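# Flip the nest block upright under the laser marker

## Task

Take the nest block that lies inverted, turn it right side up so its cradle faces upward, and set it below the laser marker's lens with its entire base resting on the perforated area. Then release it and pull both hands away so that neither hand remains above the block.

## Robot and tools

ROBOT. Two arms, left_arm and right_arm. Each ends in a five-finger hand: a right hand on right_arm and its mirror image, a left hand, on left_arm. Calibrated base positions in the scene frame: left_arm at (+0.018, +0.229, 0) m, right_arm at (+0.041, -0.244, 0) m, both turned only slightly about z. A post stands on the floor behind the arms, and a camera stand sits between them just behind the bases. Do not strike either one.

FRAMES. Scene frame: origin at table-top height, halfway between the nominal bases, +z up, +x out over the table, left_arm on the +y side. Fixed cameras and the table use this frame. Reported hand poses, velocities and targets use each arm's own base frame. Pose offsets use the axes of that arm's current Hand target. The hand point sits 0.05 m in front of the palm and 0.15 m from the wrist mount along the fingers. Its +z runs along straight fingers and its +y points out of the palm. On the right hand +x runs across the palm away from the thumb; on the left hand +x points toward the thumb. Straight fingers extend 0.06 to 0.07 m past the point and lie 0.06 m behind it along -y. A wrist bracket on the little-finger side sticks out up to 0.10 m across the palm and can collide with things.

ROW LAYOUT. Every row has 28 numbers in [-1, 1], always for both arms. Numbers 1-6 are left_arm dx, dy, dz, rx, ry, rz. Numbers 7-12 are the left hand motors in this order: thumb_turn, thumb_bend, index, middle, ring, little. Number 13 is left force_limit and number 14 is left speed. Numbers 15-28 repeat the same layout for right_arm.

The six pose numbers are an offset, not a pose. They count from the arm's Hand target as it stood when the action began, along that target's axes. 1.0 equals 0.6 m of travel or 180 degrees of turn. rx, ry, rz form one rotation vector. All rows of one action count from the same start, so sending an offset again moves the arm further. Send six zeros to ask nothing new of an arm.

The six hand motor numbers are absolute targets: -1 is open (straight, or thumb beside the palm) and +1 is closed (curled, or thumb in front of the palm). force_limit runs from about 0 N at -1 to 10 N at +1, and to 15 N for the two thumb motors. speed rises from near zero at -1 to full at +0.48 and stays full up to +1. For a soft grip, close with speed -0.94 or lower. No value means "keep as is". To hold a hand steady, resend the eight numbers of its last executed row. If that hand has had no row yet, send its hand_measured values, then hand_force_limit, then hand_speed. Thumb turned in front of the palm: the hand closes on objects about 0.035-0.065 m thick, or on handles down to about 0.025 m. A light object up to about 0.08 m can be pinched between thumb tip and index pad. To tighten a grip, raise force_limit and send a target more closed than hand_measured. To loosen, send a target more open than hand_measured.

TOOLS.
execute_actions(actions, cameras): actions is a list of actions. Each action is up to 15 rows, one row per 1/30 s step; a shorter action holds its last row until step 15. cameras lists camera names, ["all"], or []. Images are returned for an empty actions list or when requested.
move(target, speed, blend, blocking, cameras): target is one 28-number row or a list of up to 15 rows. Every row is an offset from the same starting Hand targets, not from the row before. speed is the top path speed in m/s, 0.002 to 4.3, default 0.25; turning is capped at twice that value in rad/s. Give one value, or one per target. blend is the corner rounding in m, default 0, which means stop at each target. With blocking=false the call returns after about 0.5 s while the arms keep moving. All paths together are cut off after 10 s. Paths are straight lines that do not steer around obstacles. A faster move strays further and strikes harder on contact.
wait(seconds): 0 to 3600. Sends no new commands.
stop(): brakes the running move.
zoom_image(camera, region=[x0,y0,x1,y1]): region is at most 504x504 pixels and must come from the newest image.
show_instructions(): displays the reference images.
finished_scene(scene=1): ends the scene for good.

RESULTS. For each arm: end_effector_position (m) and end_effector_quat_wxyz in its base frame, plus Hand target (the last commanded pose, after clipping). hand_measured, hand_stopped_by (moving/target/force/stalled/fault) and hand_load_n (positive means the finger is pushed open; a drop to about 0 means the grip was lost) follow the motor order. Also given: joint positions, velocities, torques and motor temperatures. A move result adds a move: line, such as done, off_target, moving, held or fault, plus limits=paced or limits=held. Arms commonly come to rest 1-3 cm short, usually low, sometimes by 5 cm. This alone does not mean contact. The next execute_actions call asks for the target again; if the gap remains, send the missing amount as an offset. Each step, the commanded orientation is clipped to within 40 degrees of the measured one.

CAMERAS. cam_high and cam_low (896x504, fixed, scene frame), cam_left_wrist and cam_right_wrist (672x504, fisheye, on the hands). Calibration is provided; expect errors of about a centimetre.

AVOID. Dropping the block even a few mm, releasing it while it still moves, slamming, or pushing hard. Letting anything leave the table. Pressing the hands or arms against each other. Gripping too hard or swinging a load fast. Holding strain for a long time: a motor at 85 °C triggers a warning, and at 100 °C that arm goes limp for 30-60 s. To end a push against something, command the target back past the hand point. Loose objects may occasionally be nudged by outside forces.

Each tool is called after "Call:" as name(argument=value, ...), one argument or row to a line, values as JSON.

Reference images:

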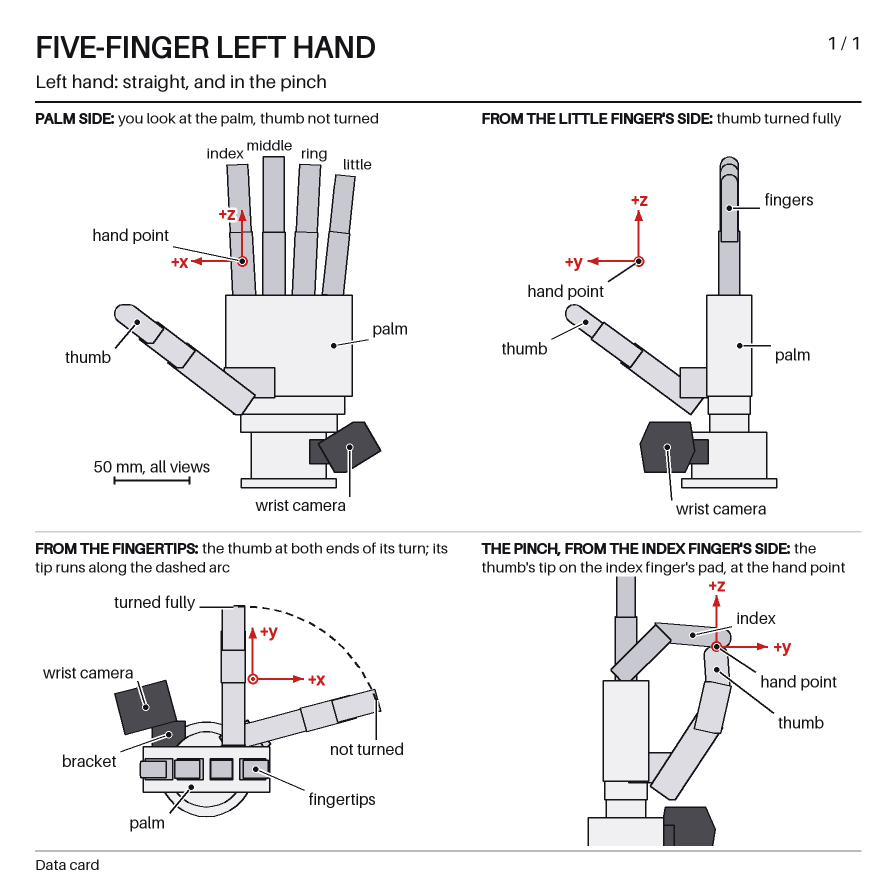

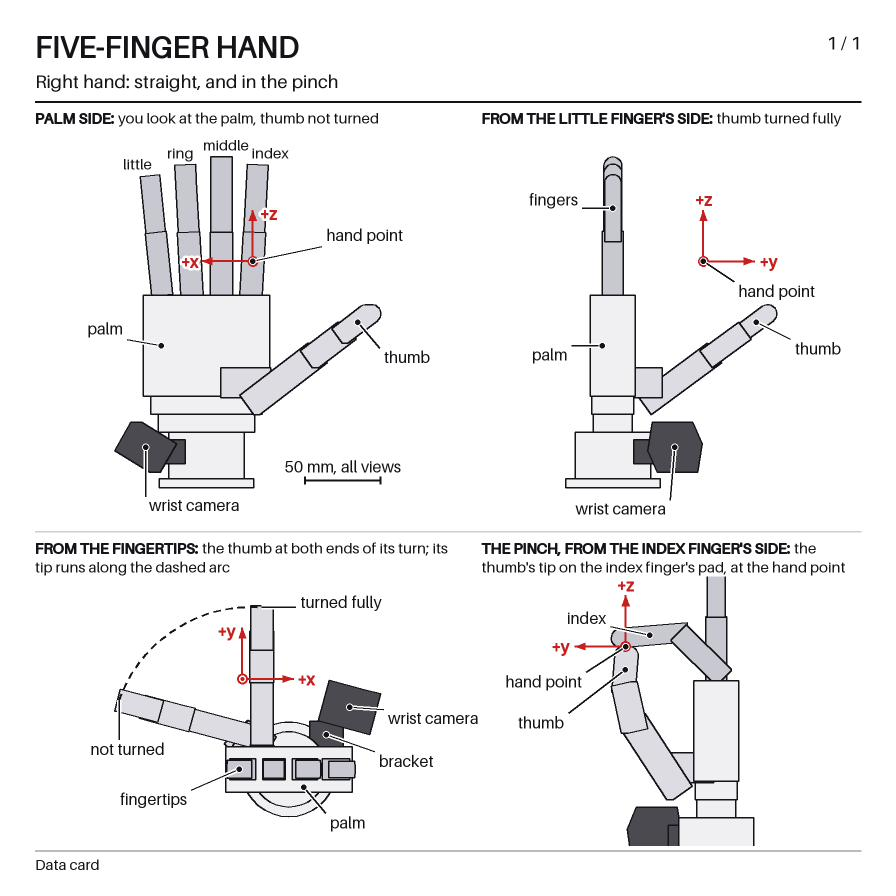

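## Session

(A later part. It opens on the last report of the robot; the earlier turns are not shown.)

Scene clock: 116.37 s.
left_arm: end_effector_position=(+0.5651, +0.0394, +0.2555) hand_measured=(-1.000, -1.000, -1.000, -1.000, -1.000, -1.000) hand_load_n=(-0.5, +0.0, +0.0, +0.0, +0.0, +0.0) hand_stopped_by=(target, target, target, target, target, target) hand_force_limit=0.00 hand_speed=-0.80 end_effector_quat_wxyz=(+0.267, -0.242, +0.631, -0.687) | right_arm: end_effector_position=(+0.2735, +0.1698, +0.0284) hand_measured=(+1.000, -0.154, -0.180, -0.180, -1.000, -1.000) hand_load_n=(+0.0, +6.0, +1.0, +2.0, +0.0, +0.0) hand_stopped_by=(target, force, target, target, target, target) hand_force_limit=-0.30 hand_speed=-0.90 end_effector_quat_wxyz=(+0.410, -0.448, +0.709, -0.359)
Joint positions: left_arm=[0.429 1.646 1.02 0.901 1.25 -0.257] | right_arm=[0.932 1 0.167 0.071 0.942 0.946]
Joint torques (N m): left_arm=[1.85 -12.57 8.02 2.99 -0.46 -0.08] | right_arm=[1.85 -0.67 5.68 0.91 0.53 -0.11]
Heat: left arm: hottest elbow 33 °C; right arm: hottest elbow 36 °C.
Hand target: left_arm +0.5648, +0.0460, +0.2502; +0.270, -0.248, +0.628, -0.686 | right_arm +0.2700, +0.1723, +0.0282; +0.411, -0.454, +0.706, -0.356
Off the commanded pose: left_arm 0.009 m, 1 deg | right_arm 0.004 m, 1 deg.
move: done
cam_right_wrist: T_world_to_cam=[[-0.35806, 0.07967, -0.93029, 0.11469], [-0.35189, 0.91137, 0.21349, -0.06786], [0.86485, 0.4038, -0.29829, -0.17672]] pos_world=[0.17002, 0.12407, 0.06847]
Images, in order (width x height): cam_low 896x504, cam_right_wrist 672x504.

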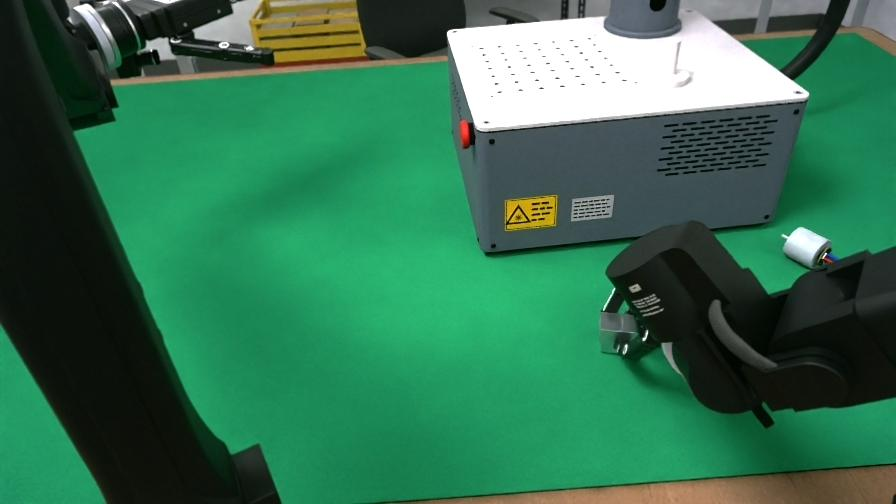

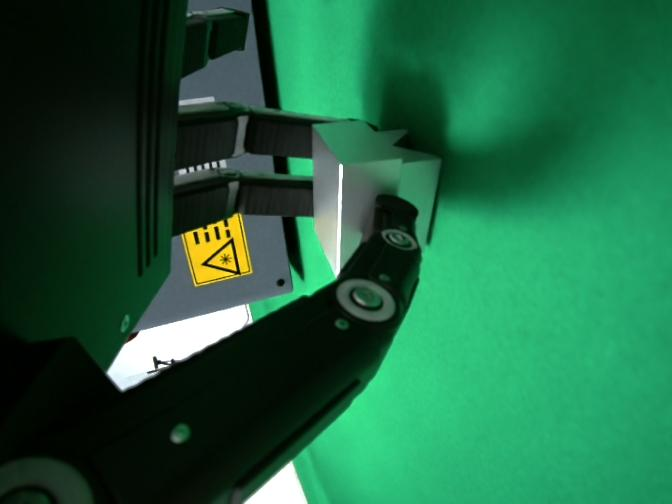

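Call:
move(
  target=[
    [0,0,0,0,0,0,-1,-1,-1,-1,-1,-1,0,-0.8, 0,0,0,0,0,0,1,0.1,0.05,0.05,-1,-1,-0.3,-0.9],
    [0,0,0,0,0,0,-1,-1,-1,-1,-1,-1,0,-0.8, -0.0216,-0.073,-0.034,0,0,0,1,0.1,0.05,0.05,-1,-1,-0.3,-0.9],
  ],
  cameras=["cam_right_wrist","cam_low"],
  speed=0.06,
)

Call:
zoom_image(
  camera="cam_right_wrist",
  region=[260, 60, 600, 315],
)

Call:
zoom_image(
  camera="cam_low",
  region=[540, 200, 740, 350],
)

Scene clock: 119.83 s.
left_arm: end_effector_position=(+0.5651, +0.0394, +0.2555) hand_measured=(-1.000, -1.000, -1.000, -1.000, -1.000, -1.000) hand_load_n=(-0.5, +0.0, +0.0, -0.5, +0.0, +0.0) hand_stopped_by=(target, target, target, target, target, target) hand_force_limit=0.00 hand_speed=-0.80 end_effector_quat_wxyz=(+0.267, -0.242, +0.631, -0.687) | right_arm: end_effector_position=(+0.2610, +0.1541, +0.0518) hand_measured=(+1.000, -0.156, -0.136, -0.136, -1.000, -1.000) hand_load_n=(+0.0, +11.5, +3.5, +4.0, +0.0, +0.0) hand_stopped_by=(target, force, force, force, target, target) hand_force_limit=-0.30 hand_speed=-0.90 end_effector_quat_wxyz=(+0.387, -0.466, +0.706, -0.366)
Joint positions: left_arm=[0.429 1.646 1.02 0.901 1.25 -0.257] | right_arm=[0.932 0.785 0.203 -0.235 0.937 0.939]
Joint torques (N m): left_arm=[2.32 -11.87 8.21 3.02 -0.46 -0.08] | right_arm=[1.73 0.38 10.35 0.94 0.71 -0.07]
Heat: left arm: hottest elbow 33 °C; right arm: hottest elbow 36 °C.
Hand target: left_arm +0.5648, +0.0460, +0.2502; +0.270, -0.248, +0.628, -0.686 | right_arm +0.2701, +0.1725, +0.0783; +0.412, -0.454, +0.706, -0.356
Off the commanded pose: left_arm 0.009 m, 1 deg | right_arm 0.033 m, 3 deg.
move: off_target (right_arm)
cam_right_wrist: T_world_to_cam=[[-0.39214, 0.03319, -0.91931, 0.14876], [-0.34998, 0.91882, 0.18246, -0.06305], [0.85073, 0.39329, -0.34868, -0.14468]] pos_world=[0.15935, 0.10989, 0.09781]
Images, in order (width x height): cam_low 896x504, cam_right_wrist 672x504.

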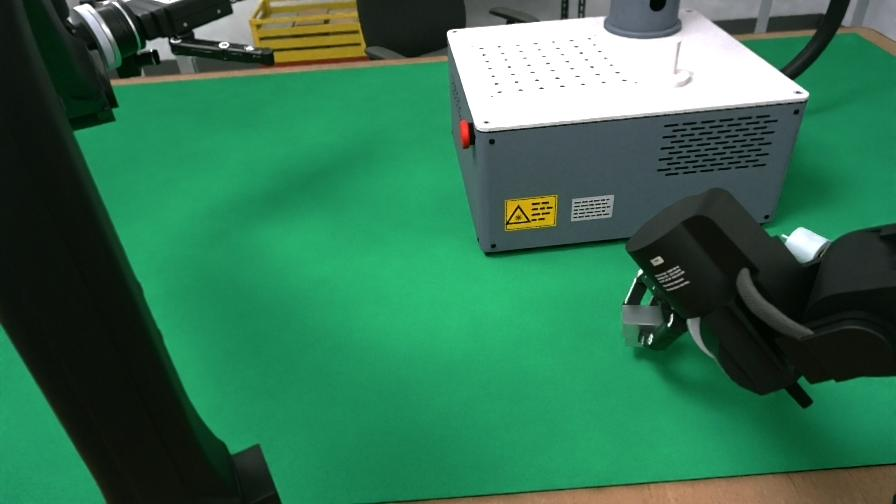

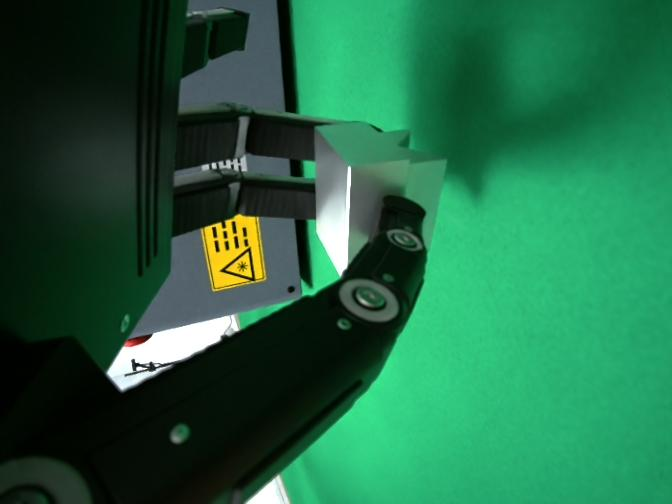

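Scaled by 1.482 from the camera's image (finer frame: 960x720).

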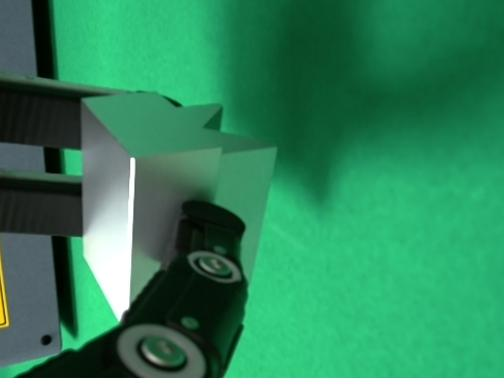

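Scaled by 2.520 from the camera's image (finer frame: 1280x720).

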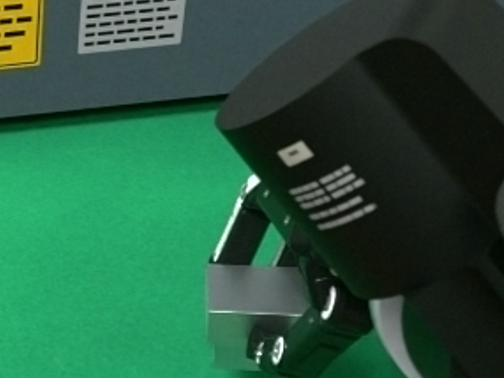

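Call:
move(
  target=[0,0,0,0,0,0,-1,-1,-1,-1,-1,-1,0,-0.8, 0.0793,-0.1328,0.0032,0.1527,-0.0337,-0.5291,1,0.1,0.05,0.05,-1,-1,-0.3,-0.9],
  cameras=["all"],
  speed=0.15,
)

Call:
zoom_image(
  camera="cam_right_wrist",
  region=[200, 60, 540, 315],
)

Call:
zoom_image(
  camera="cam_low",
  region=[520, 180, 780, 380],
)

Scene clock: 133.00 s.
left_arm: end_effector_position=(+0.5651, +0.0394, +0.2555) hand_measured=(-1.000, -1.000, -1.000, -1.000, -1.000, -1.000) hand_load_n=(-0.5, +0.0, +0.0, +0.0, +0.0, +0.0) hand_stopped_by=(target, target, target, target, target, target) hand_force_limit=0.00 hand_speed=-0.80 end_effector_quat_wxyz=(+0.267, -0.242, +0.631, -0.687) | right_arm: end_effector_position=(+0.2862, +0.1068, +0.1323) hand_measured=(+1.000, -0.156, -0.136, -0.136, -1.000, -1.000) hand_load_n=(+0.0, +11.5, +4.0, +4.0, +0.0, +0.0) hand_stopped_by=(target, force, force, force, target, target) hand_force_limit=-0.30 hand_speed=-0.90 end_effector_quat_wxyz=(-0.137, +0.745, -0.026, +0.652)
Joint positions: left_arm=[0.429 1.646 1.02 0.901 1.25 -0.257] | right_arm=[0.938 0.631 0.083 0.393 0.76 -1.222]
Joint torques (N m): left_arm=[2.02 -12.57 8.35 3.03 -0.49 -0.02] | right_arm=[-0.5 1.85 6.8 2.52 0.03 -0.27]
Heat: left arm: hottest elbow 33 °C; right arm: hottest elbow 37 °C.
Hand target: left_arm +0.5648, +0.0460, +0.2502; +0.270, -0.248, +0.628, -0.686 | right_arm +0.2877, +0.1011, +0.1350; -0.135, +0.739, -0.031, +0.659
Off the commanded pose: left_arm 0.009 m, 1 deg | right_arm 0.006 m, 1 deg.
move: done
cam_left_wrist: T_world_to_cam=[[-0.26452, -0.08269, 0.96083, -0.09765], [-0.94409, -0.18108, -0.2755, 0.60796], [0.19677, -0.97999, -0.03017, 0.05055]] pos_world=[0.53819, 0.15155, 0.26284]
cam_right_wrist: T_world_to_cam=[[0.216, -0.97623, 0.01787, 0.04394], [-0.60781, -0.14876, -0.78002, 0.28971], [0.76414, 0.15763, -0.6255, -0.03296]] pos_world=[0.19179, 0.09119, 0.20458]

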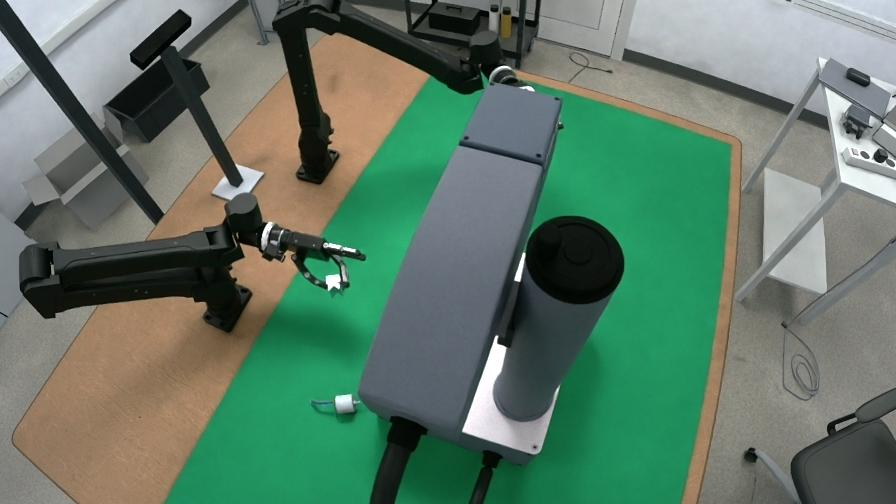

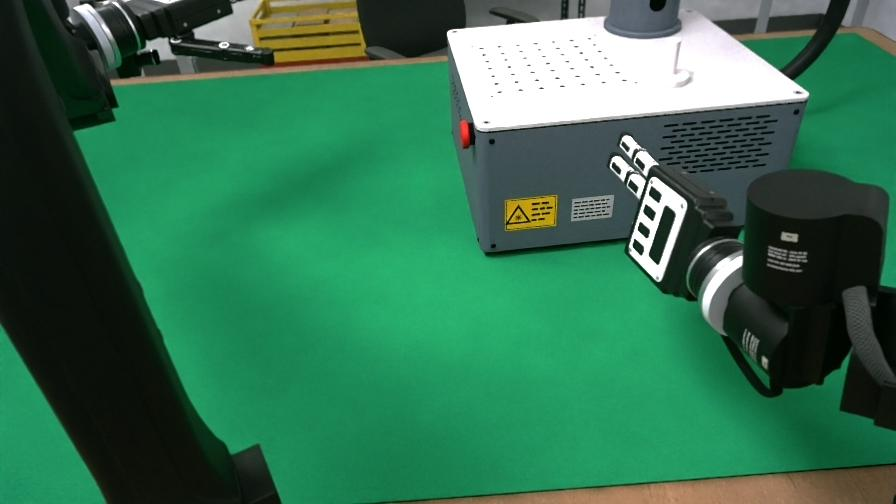

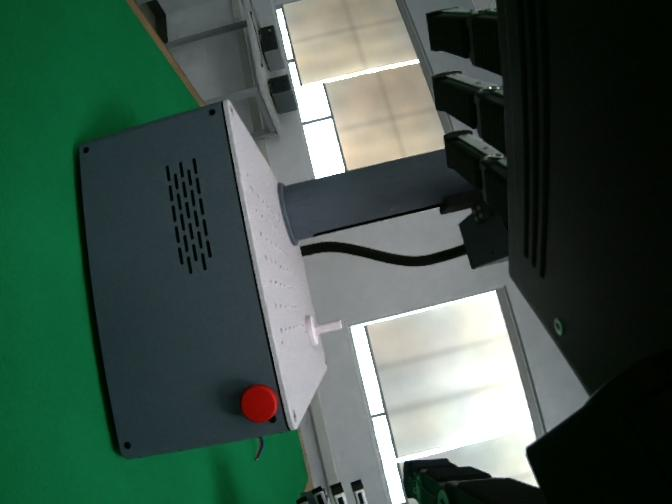

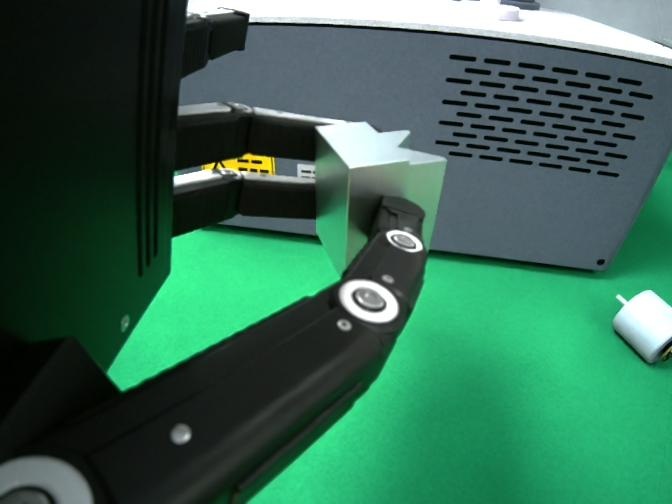

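Scaled by 1.482 from the camera's image (finer frame: 960x720).

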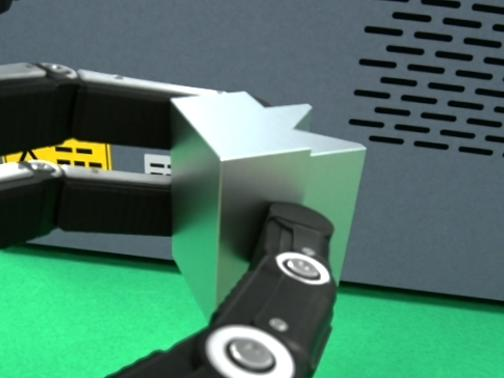

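Scaled by 1.938 from the camera's image (finer frame: 1280x720).

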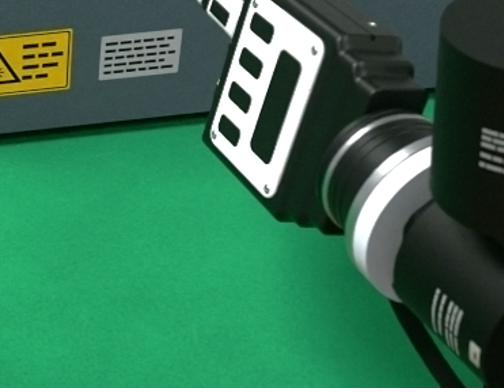

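Call:
move(
  target=[0,0,0,0,0,0,-1,-1,-1,-1,-1,-1,0,-0.8, -0.169,0.0421,0.0166,0,0,0,1,0.1,0.05,0.05,-1,-1,-0.3,-0.9],
  cameras=["cam_high","cam_low","cam_right_wrist"],
  speed=0.12,
)

Call:
zoom_image(
  camera="cam_right_wrist",
  region=[200, 60, 540, 315],
)

Call:
zoom_image(
  camera="cam_low",
  region=[560, 200, 820, 400],
)

Call:
zoom_image(
  camera="cam_high",
  region=[270, 200, 410, 340],
)

Scene clock: 140.33 s.
left_arm: end_effector_position=(+0.5651, +0.0394, +0.2555) hand_measured=(-1.000, -1.000, -1.000, -1.000, -1.000, -1.000) hand_load_n=(-0.5, +0.0, +0.0, +0.0, +0.0, +0.0) hand_stopped_by=(target, target, target, target, target, target) hand_force_limit=0.00 hand_speed=-0.80 end_effector_quat_wxyz=(+0.267, -0.242, +0.631, -0.687) | right_arm: end_effector_position=(+0.2811, +0.1029, +0.0980) hand_measured=(+1.000, -0.156, -0.136, -0.136, -1.000, -1.000) hand_load_n=(+0.0, +11.0, +4.0, +3.5, +0.0, +0.0) hand_stopped_by=(target, force, force, force, target, target) hand_force_limit=-0.30 hand_speed=-0.90 end_effector_quat_wxyz=(-0.136, +0.752, -0.017, +0.644)
Joint positions: left_arm=[0.429 1.646 1.02 0.901 1.25 -0.257] | right_arm=[0.937 0.773 0.013 0.578 0.743 -1.216]
Joint torques (N m): left_arm=[2.73 -12.28 7.99 2.95 -0.47 -0.04] | right_arm=[0.79 1.44 7.02 1.46 0.31 -0.19]
Heat: left arm: hottest elbow 33 °C; right arm: hottest elbow 37 °C.
Hand target: left_arm +0.5648, +0.0460, +0.2502; +0.270, -0.248, +0.628, -0.686 | right_arm +0.2823, +0.1041, +0.1030; -0.138, +0.749, -0.020, +0.647 (not the last commanded pose)
Off the commanded pose: left_arm 0.009 m, 1 deg | right_arm 0.068 m, 3 deg.
move: held (right_arm; a check stopped the path); limits=held
pose unreachable (right arm): on one or more control steps of this call, first in action 0 (counted from 0), this arm could not follow its commanded pose, so it was not sent that pose on those steps. It may still have moved: this result reports where it is.
cause: moving toward the commanded pose would bring two parts of the arm too close to each other (joints 2 (shoulder) and 3 (elbow) lie between them).
cam_right_wrist: T_world_to_cam=[[0.2311, -0.97256, 0.02695, 0.03643], [-0.61982, -0.16852, -0.76643, 0.26334], [0.74994, 0.16042, -0.64176, -0.04457]] pos_world=[0.18823, 0.08696, 0.17225]

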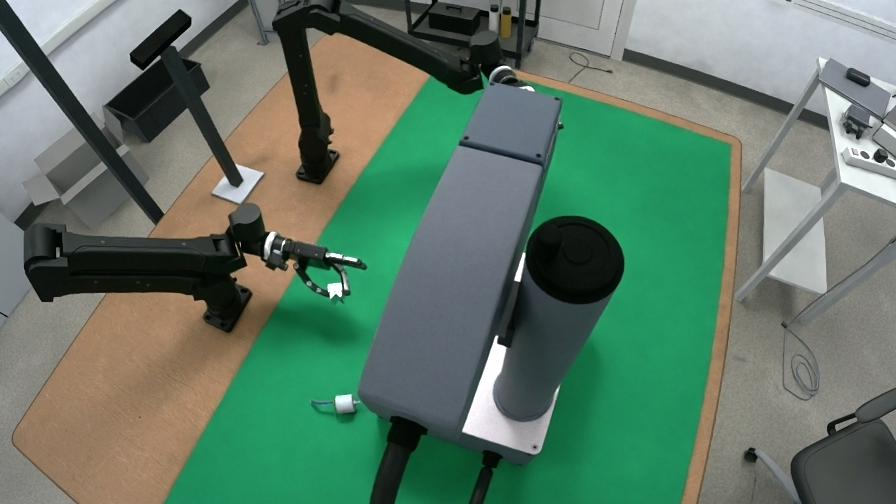

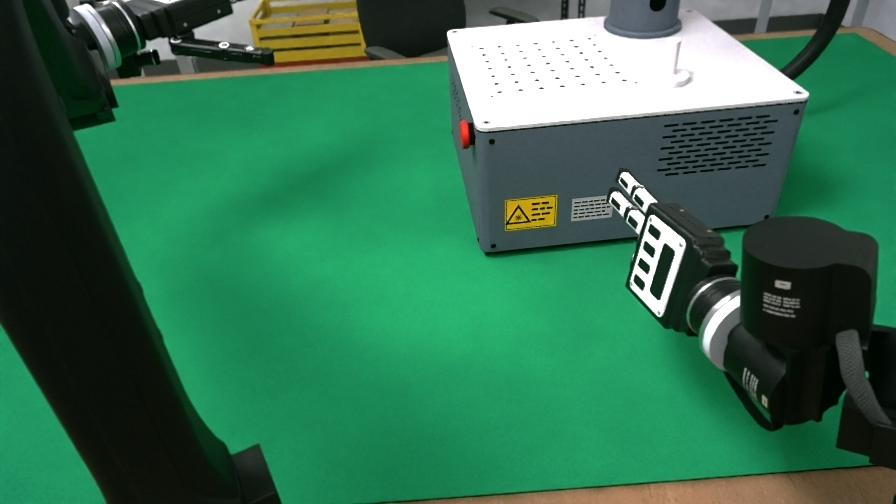

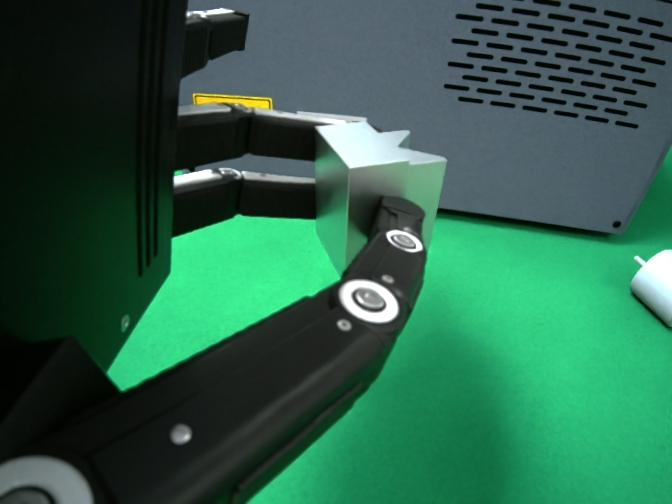

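Scaled by 1.482 from the camera's image (finer frame: 960x720).

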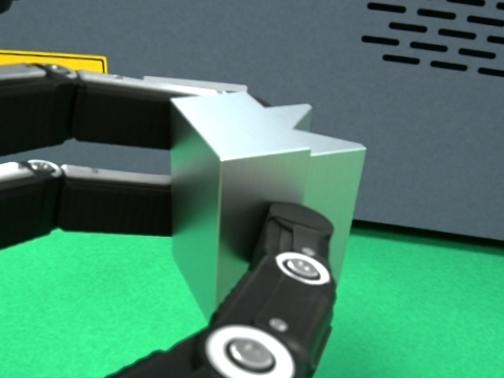

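Scaled by 1.938 from the camera's image (finer frame: 1280x720).

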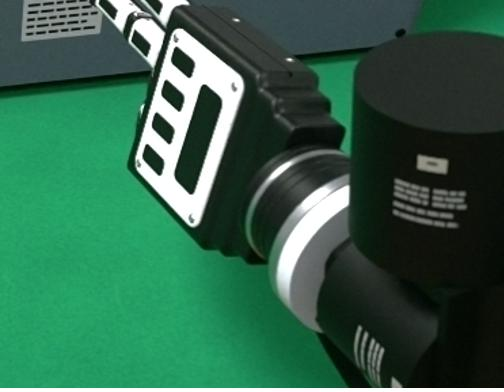

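Scaled by 3.600 from the camera's image (finer frame: 1280x720).

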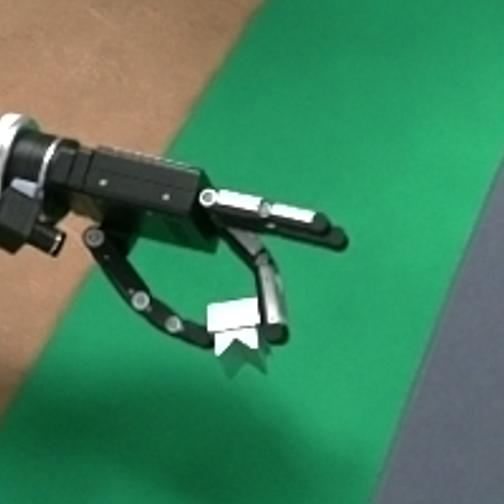

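Call:
move(
  target=[0,0,0,0,0,0,-1,-1,-1,-1,-1,-1,0,-0.8, -0.0285,-0.2113,0.1492,0.1183,-0.0196,-0.0108,1,0.1,0.05,0.05,-1,-1,-0.3,-0.9],
  cameras=["cam_high","cam_low","cam_right_wrist"],
  speed=0.15,
)

Call:
zoom_image(
  camera="cam_low",
  region=[460, 160, 760, 380],
)

Call:
zoom_image(
  camera="cam_high",
  region=[270, 160, 430, 320],
)

Scene clock: 147.27 s.
left_arm: end_effector_position=(+0.5651, +0.0394, +0.2555) hand_measured=(-1.000, -1.000, -1.000, -1.000, -1.000, -1.000) hand_load_n=(+0.0, +0.0, +0.0, +0.0, +0.0, +0.0) hand_stopped_by=(target, target, target, target, target, target) hand_force_limit=0.00 hand_speed=-0.80 end_effector_quat_wxyz=(+0.267, -0.242, +0.631, -0.687) | right_arm: end_effector_position=(+0.3322, +0.2382, +0.0894) hand_measured=(+1.000, -0.156, -0.136, -0.136, -1.000, -1.000) hand_load_n=(+0.0, +11.5, +4.0, +3.5, +0.0, +0.0) hand_stopped_by=(target, force, force, force, target, target) hand_force_limit=-0.30 hand_speed=-0.90 end_effector_quat_wxyz=(-0.261, +0.744, +0.124, +0.602)
Joint positions: left_arm=[0.429 1.646 1.02 0.901 1.25 -0.257] | right_arm=[0.884 1.314 0.199 0.97 0.306 -1.283]
Joint torques (N m): left_arm=[2.55 -12.75 8.23 3.04 -0.48 -0.08] | right_arm=[-0.56 -2.14 7.27 2.84 -0.03 -0.31]
Heat: left arm: hottest elbow 33 °C; right arm: hottest elbow 36 °C.
Hand target: left_arm +0.5648, +0.0460, +0.2502; +0.270, -0.248, +0.628, -0.686 | right_arm +0.3478, +0.2459, +0.1050; -0.264, +0.730, +0.117, +0.619
Off the commanded pose: left_arm 0.009 m, 1 deg | right_arm 0.023 m, 3 deg.
move: off_target (right_arm)
cam_right_wrist: T_world_to_cam=[[0.58123, -0.81361, 0.01448, 0.00331], [-0.51894, -0.38431, -0.76355, 0.32887], [0.6268, 0.43628, -0.64559, -0.13444]] pos_world=[0.25301, 0.18773, 0.16426]

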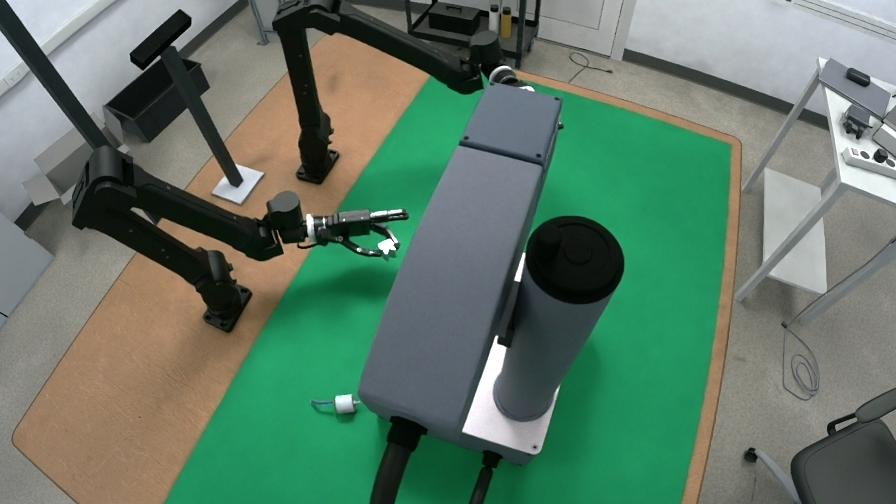

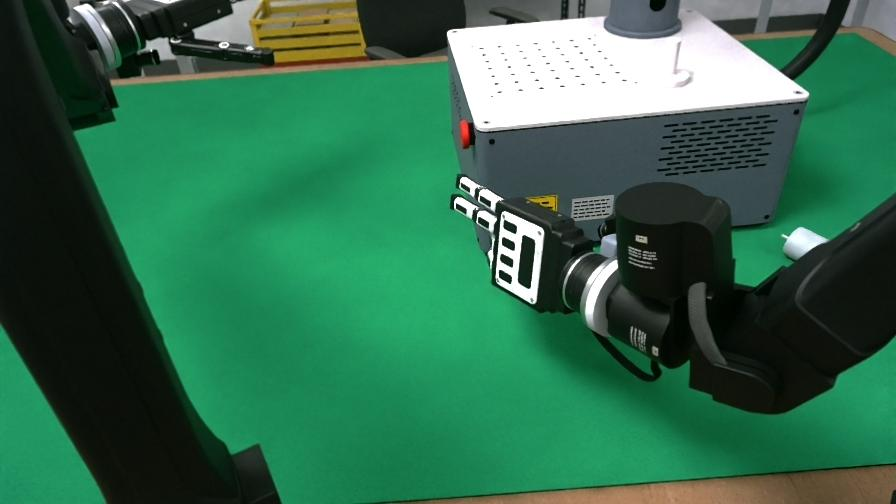

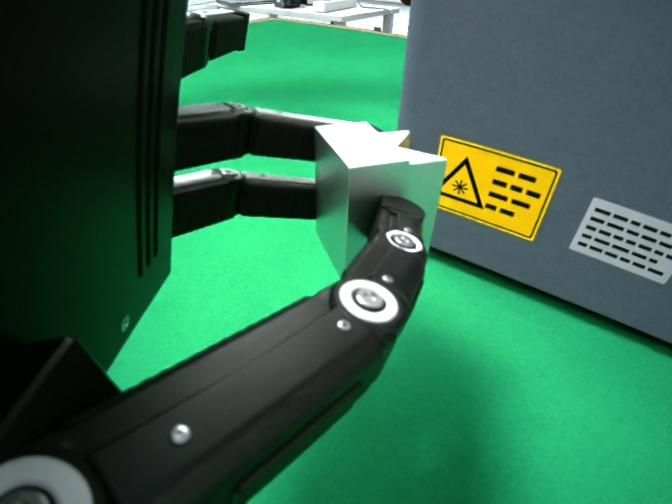

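Scaled by 1.680 from the camera's image (finer frame: 1280x720).

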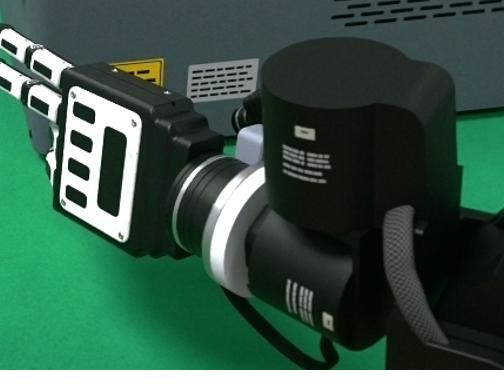

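Scaled by 3.150 from the camera's image (finer frame: 1280x720).

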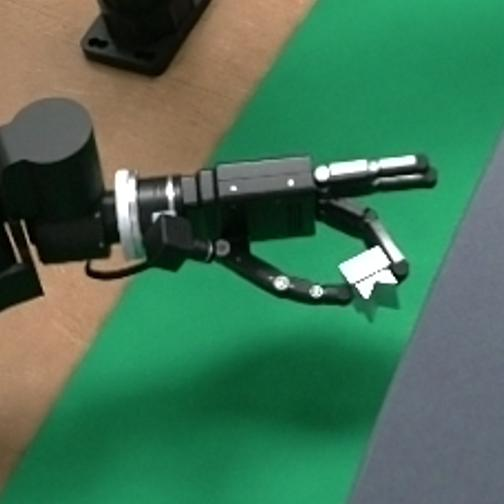

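Call:
move(
  target=[
    [0,0,0,0,0,0,-1,-1,-1,-1,-1,-1,0,-0.8, 0.3215,0.0413,-0.0785,-0.2845,0.0706,0.0278,1,0.1,0.05,0.05,-1,-1,-0.3,-0.9],
    [0,0,0,0,0,0,-1,-1,-1,-1,-1,-1,0,-0.8, 0.3868,0.2812,0.2432,-0.2845,0.0706,0.0278,1,0.1,0.05,0.05,-1,-1,-0.3,-0.9],
  ],
  cameras=["all"],
  speed=0.2,
  blend=[0.03,0],
)

Call:
zoom_image(
  camera="cam_left_wrist",
  region=[180, 60, 520, 460],
)

Call:
zoom_image(
  camera="cam_low",
  region=[460, 0, 800, 220],
)

Scene clock: 165.33 s.
left_arm: end_effector_position=(+0.5651, +0.0394, +0.2555) hand_measured=(-1.000, -1.000, -1.000, -1.000, -1.000, -1.000) hand_load_n=(+0.0, +0.0, +0.0, +0.0, +0.0, +0.0) hand_stopped_by=(target, target, target, target, target, target) hand_force_limit=0.00 hand_speed=-0.80 end_effector_quat_wxyz=(+0.267, -0.242, +0.631, -0.687) | right_arm: end_effector_position=(+0.5857, +0.1447, +0.2563) hand_measured=(+1.000, -0.156, -0.136, -0.136, -1.000, -1.000) hand_load_n=(+0.0, +11.5, +3.5, +3.5, +0.0, +0.0) hand_stopped_by=(target, force, force, force, target, target) hand_force_limit=-0.30 hand_speed=-0.90 end_effector_quat_wxyz=(+0.046, +0.719, -0.213, +0.660)
Joint positions: left_arm=[0.429 1.646 1.02 0.901 1.25 -0.257] | right_arm=[0.545 1.563 1.097 0.266 0.893 -1.195]
Joint torques (N m): left_arm=[2.96 -12.22 7.95 2.85 -0.44 -0.07] | right_arm=[-0.15 -11.22 11.26 2.18 0.1 -0.3]
Heat: left arm: hottest shoulder 32 °C; right arm: hottest elbow 36 °C.
Hand target: left_arm +0.5648, +0.0460, +0.2502; +0.270, -0.248, +0.628, -0.686 | right_arm +0.6027, +0.1466, +0.2747; +0.040, +0.706, -0.221, +0.671
Off the commanded pose: left_arm 0.009 m, 1 deg | right_arm 0.025 m, 2 deg.
move: off_target (right_arm)
cam_left_wrist: T_world_to_cam=[[-0.26452, -0.08269, 0.96083, -0.09765], [-0.94409, -0.18108, -0.2755, 0.60796], [0.19677, -0.97999, -0.03017, 0.05055]] pos_world=[0.53819, 0.15155, 0.26284]
cam_right_wrist: T_world_to_cam=[[-0.3039, -0.95189, 0.03931, 0.3096], [-0.61537, 0.16463, -0.77086, 0.53088], [0.7273, -0.25846, -0.63579, -0.10575]] pos_world=[0.49769, 0.17997, 0.32983]

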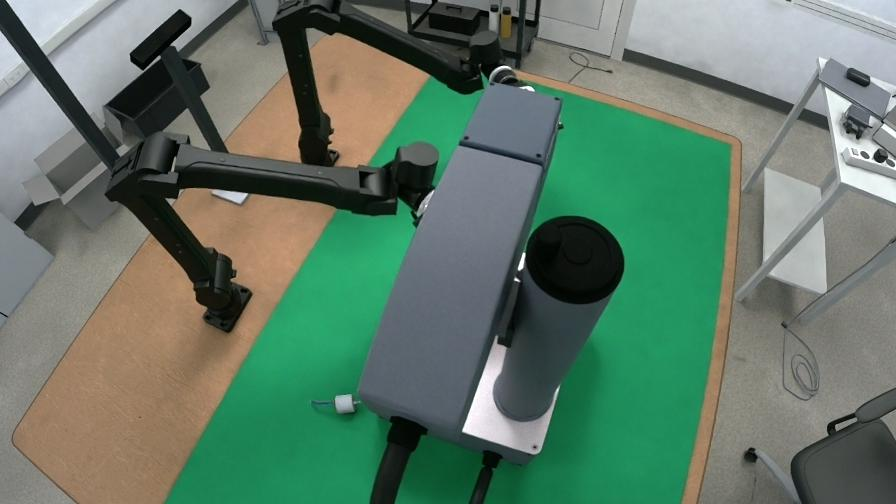

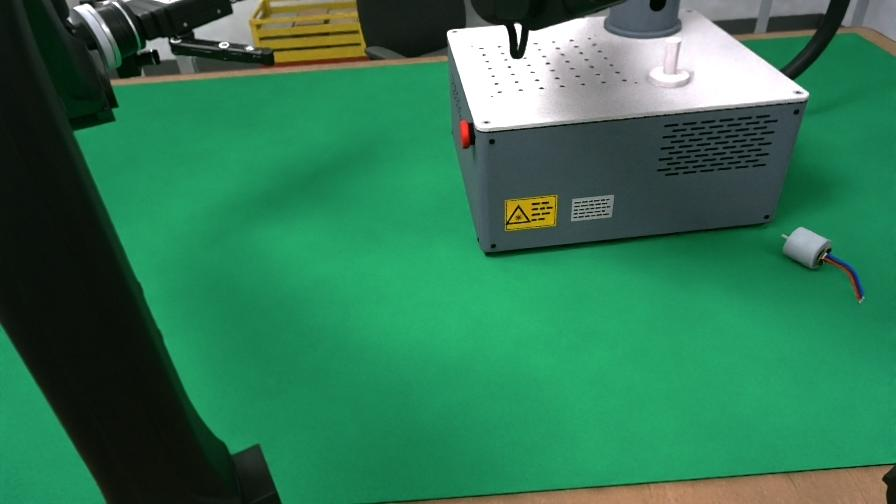

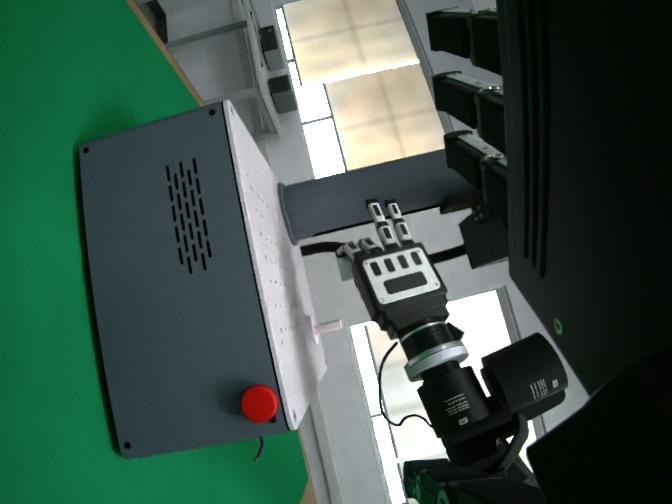

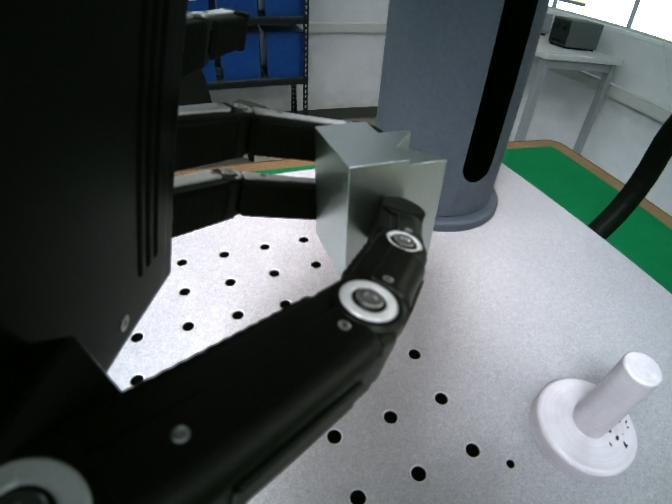

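Scaled by 1.260 from the camera's image (finer frame: 960x720).

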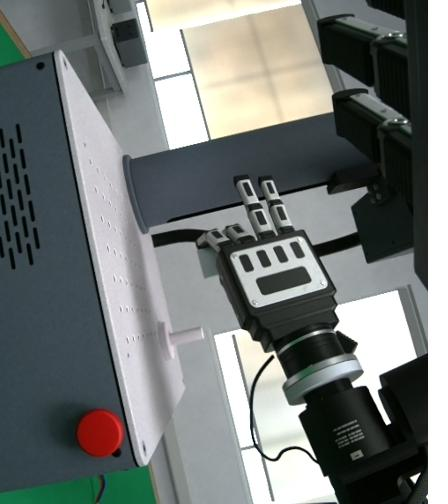

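Scaled by 1.482 from the camera's image (finer frame: 1280x720).

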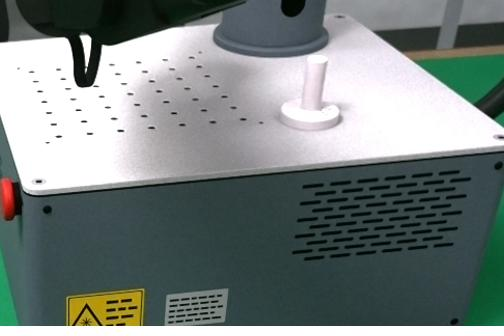

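Call:
move(
  target=[0,0,0,0,0,0,-1,-1,-1,-1,-1,-1,0,-0.8, -0.1115,-0.0422,-0.0093,0.0032,0.0094,0.0082,1,0.1,0.05,0.05,-1,-1,-0.3,-0.9],
  cameras=["all"],
  speed=0.1,
)

Call:
zoom_image(
  camera="cam_left_wrist",
  region=[220, 160, 460, 360],
)

Call:
zoom_image(
  camera="cam_right_wrist",
  region=[160, 80, 560, 380],
)

Scene clock: 178.03 s.
left_arm: end_effector_position=(+0.5651, +0.0394, +0.2555) hand_measured=(-1.000, -1.000, -1.000, -1.000, -1.000, -1.000) hand_load_n=(-0.5, +0.0, +0.0, +0.0, +0.0, +0.0) hand_stopped_by=(target, target, target, target, target, target) hand_force_limit=0.00 hand_speed=-0.80 end_effector_quat_wxyz=(+0.267, -0.242, +0.631, -0.687) | right_arm: end_effector_position=(+0.5973, +0.1750, +0.2049) hand_measured=(+1.000, -0.156, -0.136, -0.136, -1.000, -1.000) hand_load_n=(+0.0, +11.5, +3.5, +3.5, +0.0, +0.0) hand_stopped_by=(target, force, force, force, target, target) hand_force_limit=-0.30 hand_speed=-0.90 end_effector_quat_wxyz=(+0.041, +0.703, -0.225, +0.674)
Joint positions: left_arm=[0.429 1.646 1.02 0.901 1.25 -0.257] | right_arm=[0.586 1.706 1.097 0.454 0.951 -1.195]
Joint torques (N m): left_arm=[2.55 -12.81 8.2 3.04 -0.42 -0.05] | right_arm=[1.73 -13.04 9.77 2.18 0.34 -0.31]
Heat: left arm: hottest shoulder 32 °C; right arm: hottest elbow 37 °C.
Hand target: left_arm +0.5648, +0.0460, +0.2502; +0.270, -0.248, +0.628, -0.686 | right_arm +0.6068, +0.1886, +0.2167; +0.031, +0.694, -0.226, +0.683
Off the commanded pose: left_arm 0.009 m, 1 deg | right_arm 0.020 m, 2 deg.
move: off_target (right_arm)
cam_left_wrist: T_world_to_cam=[[-0.26452, -0.08269, 0.96083, -0.09765], [-0.94409, -0.18108, -0.2755, 0.60796], [0.19677, -0.97999, -0.03017, 0.05055]] pos_world=[0.53819, 0.15155, 0.26284]
cam_right_wrist: T_world_to_cam=[[-0.32047, -0.9472, 0.01023, 0.35904], [-0.57773, 0.18688, -0.79454, 0.47192], [0.75068, -0.26053, -0.60712, -0.15845]] pos_world=[0.50665, 0.21061, 0.27509]

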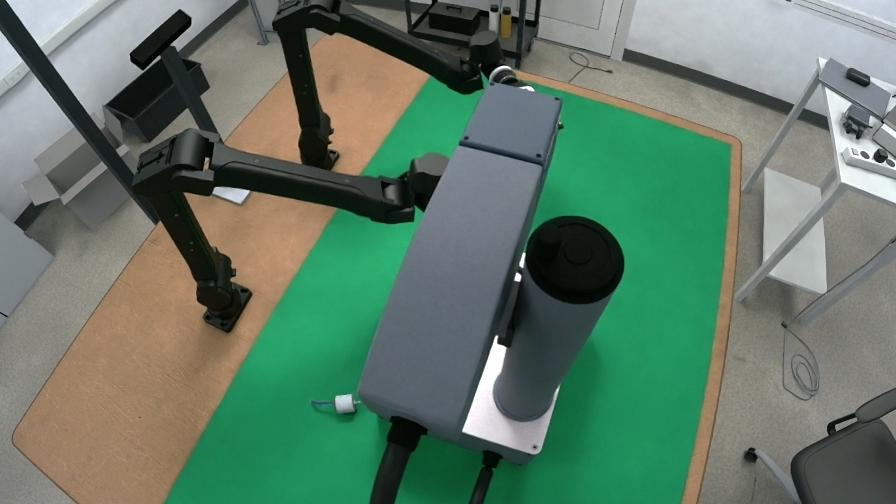

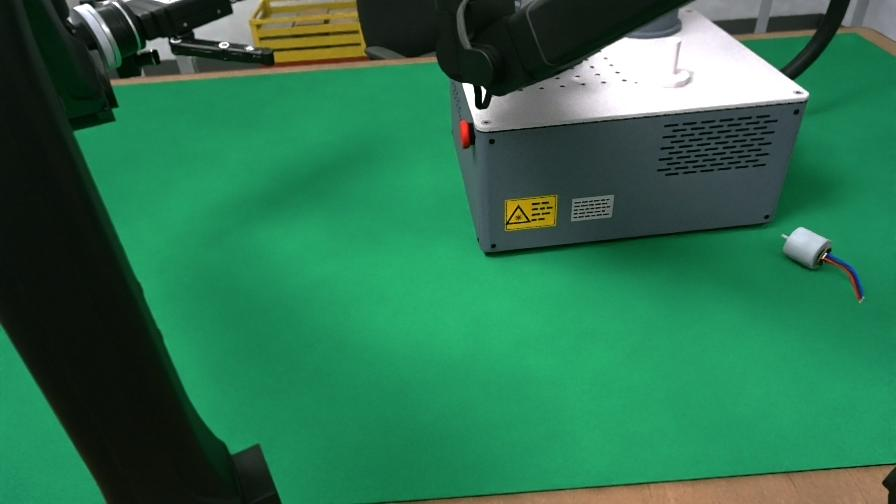

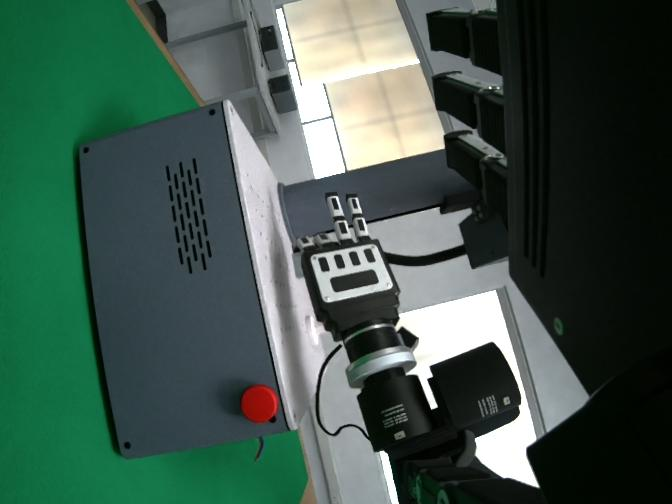

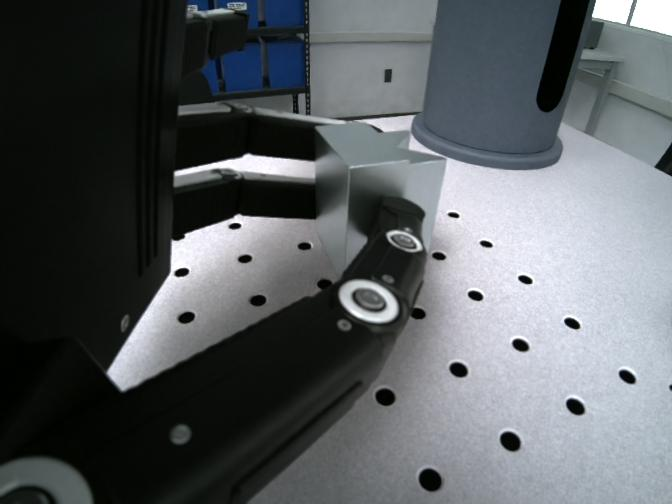

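Scaled by 2.100 from the camera's image (finer frame: 960x720).

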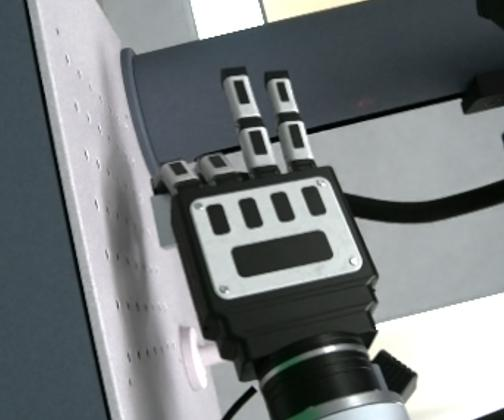

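Scaled by 1.260 from the camera's image (finer frame: 960x720).

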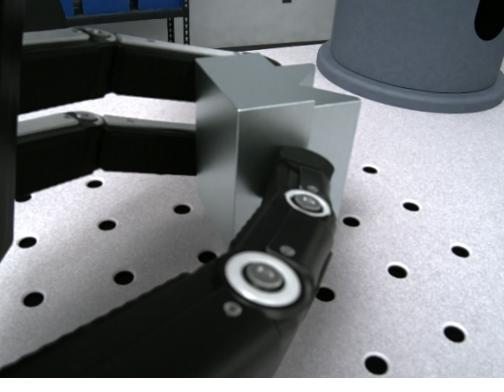

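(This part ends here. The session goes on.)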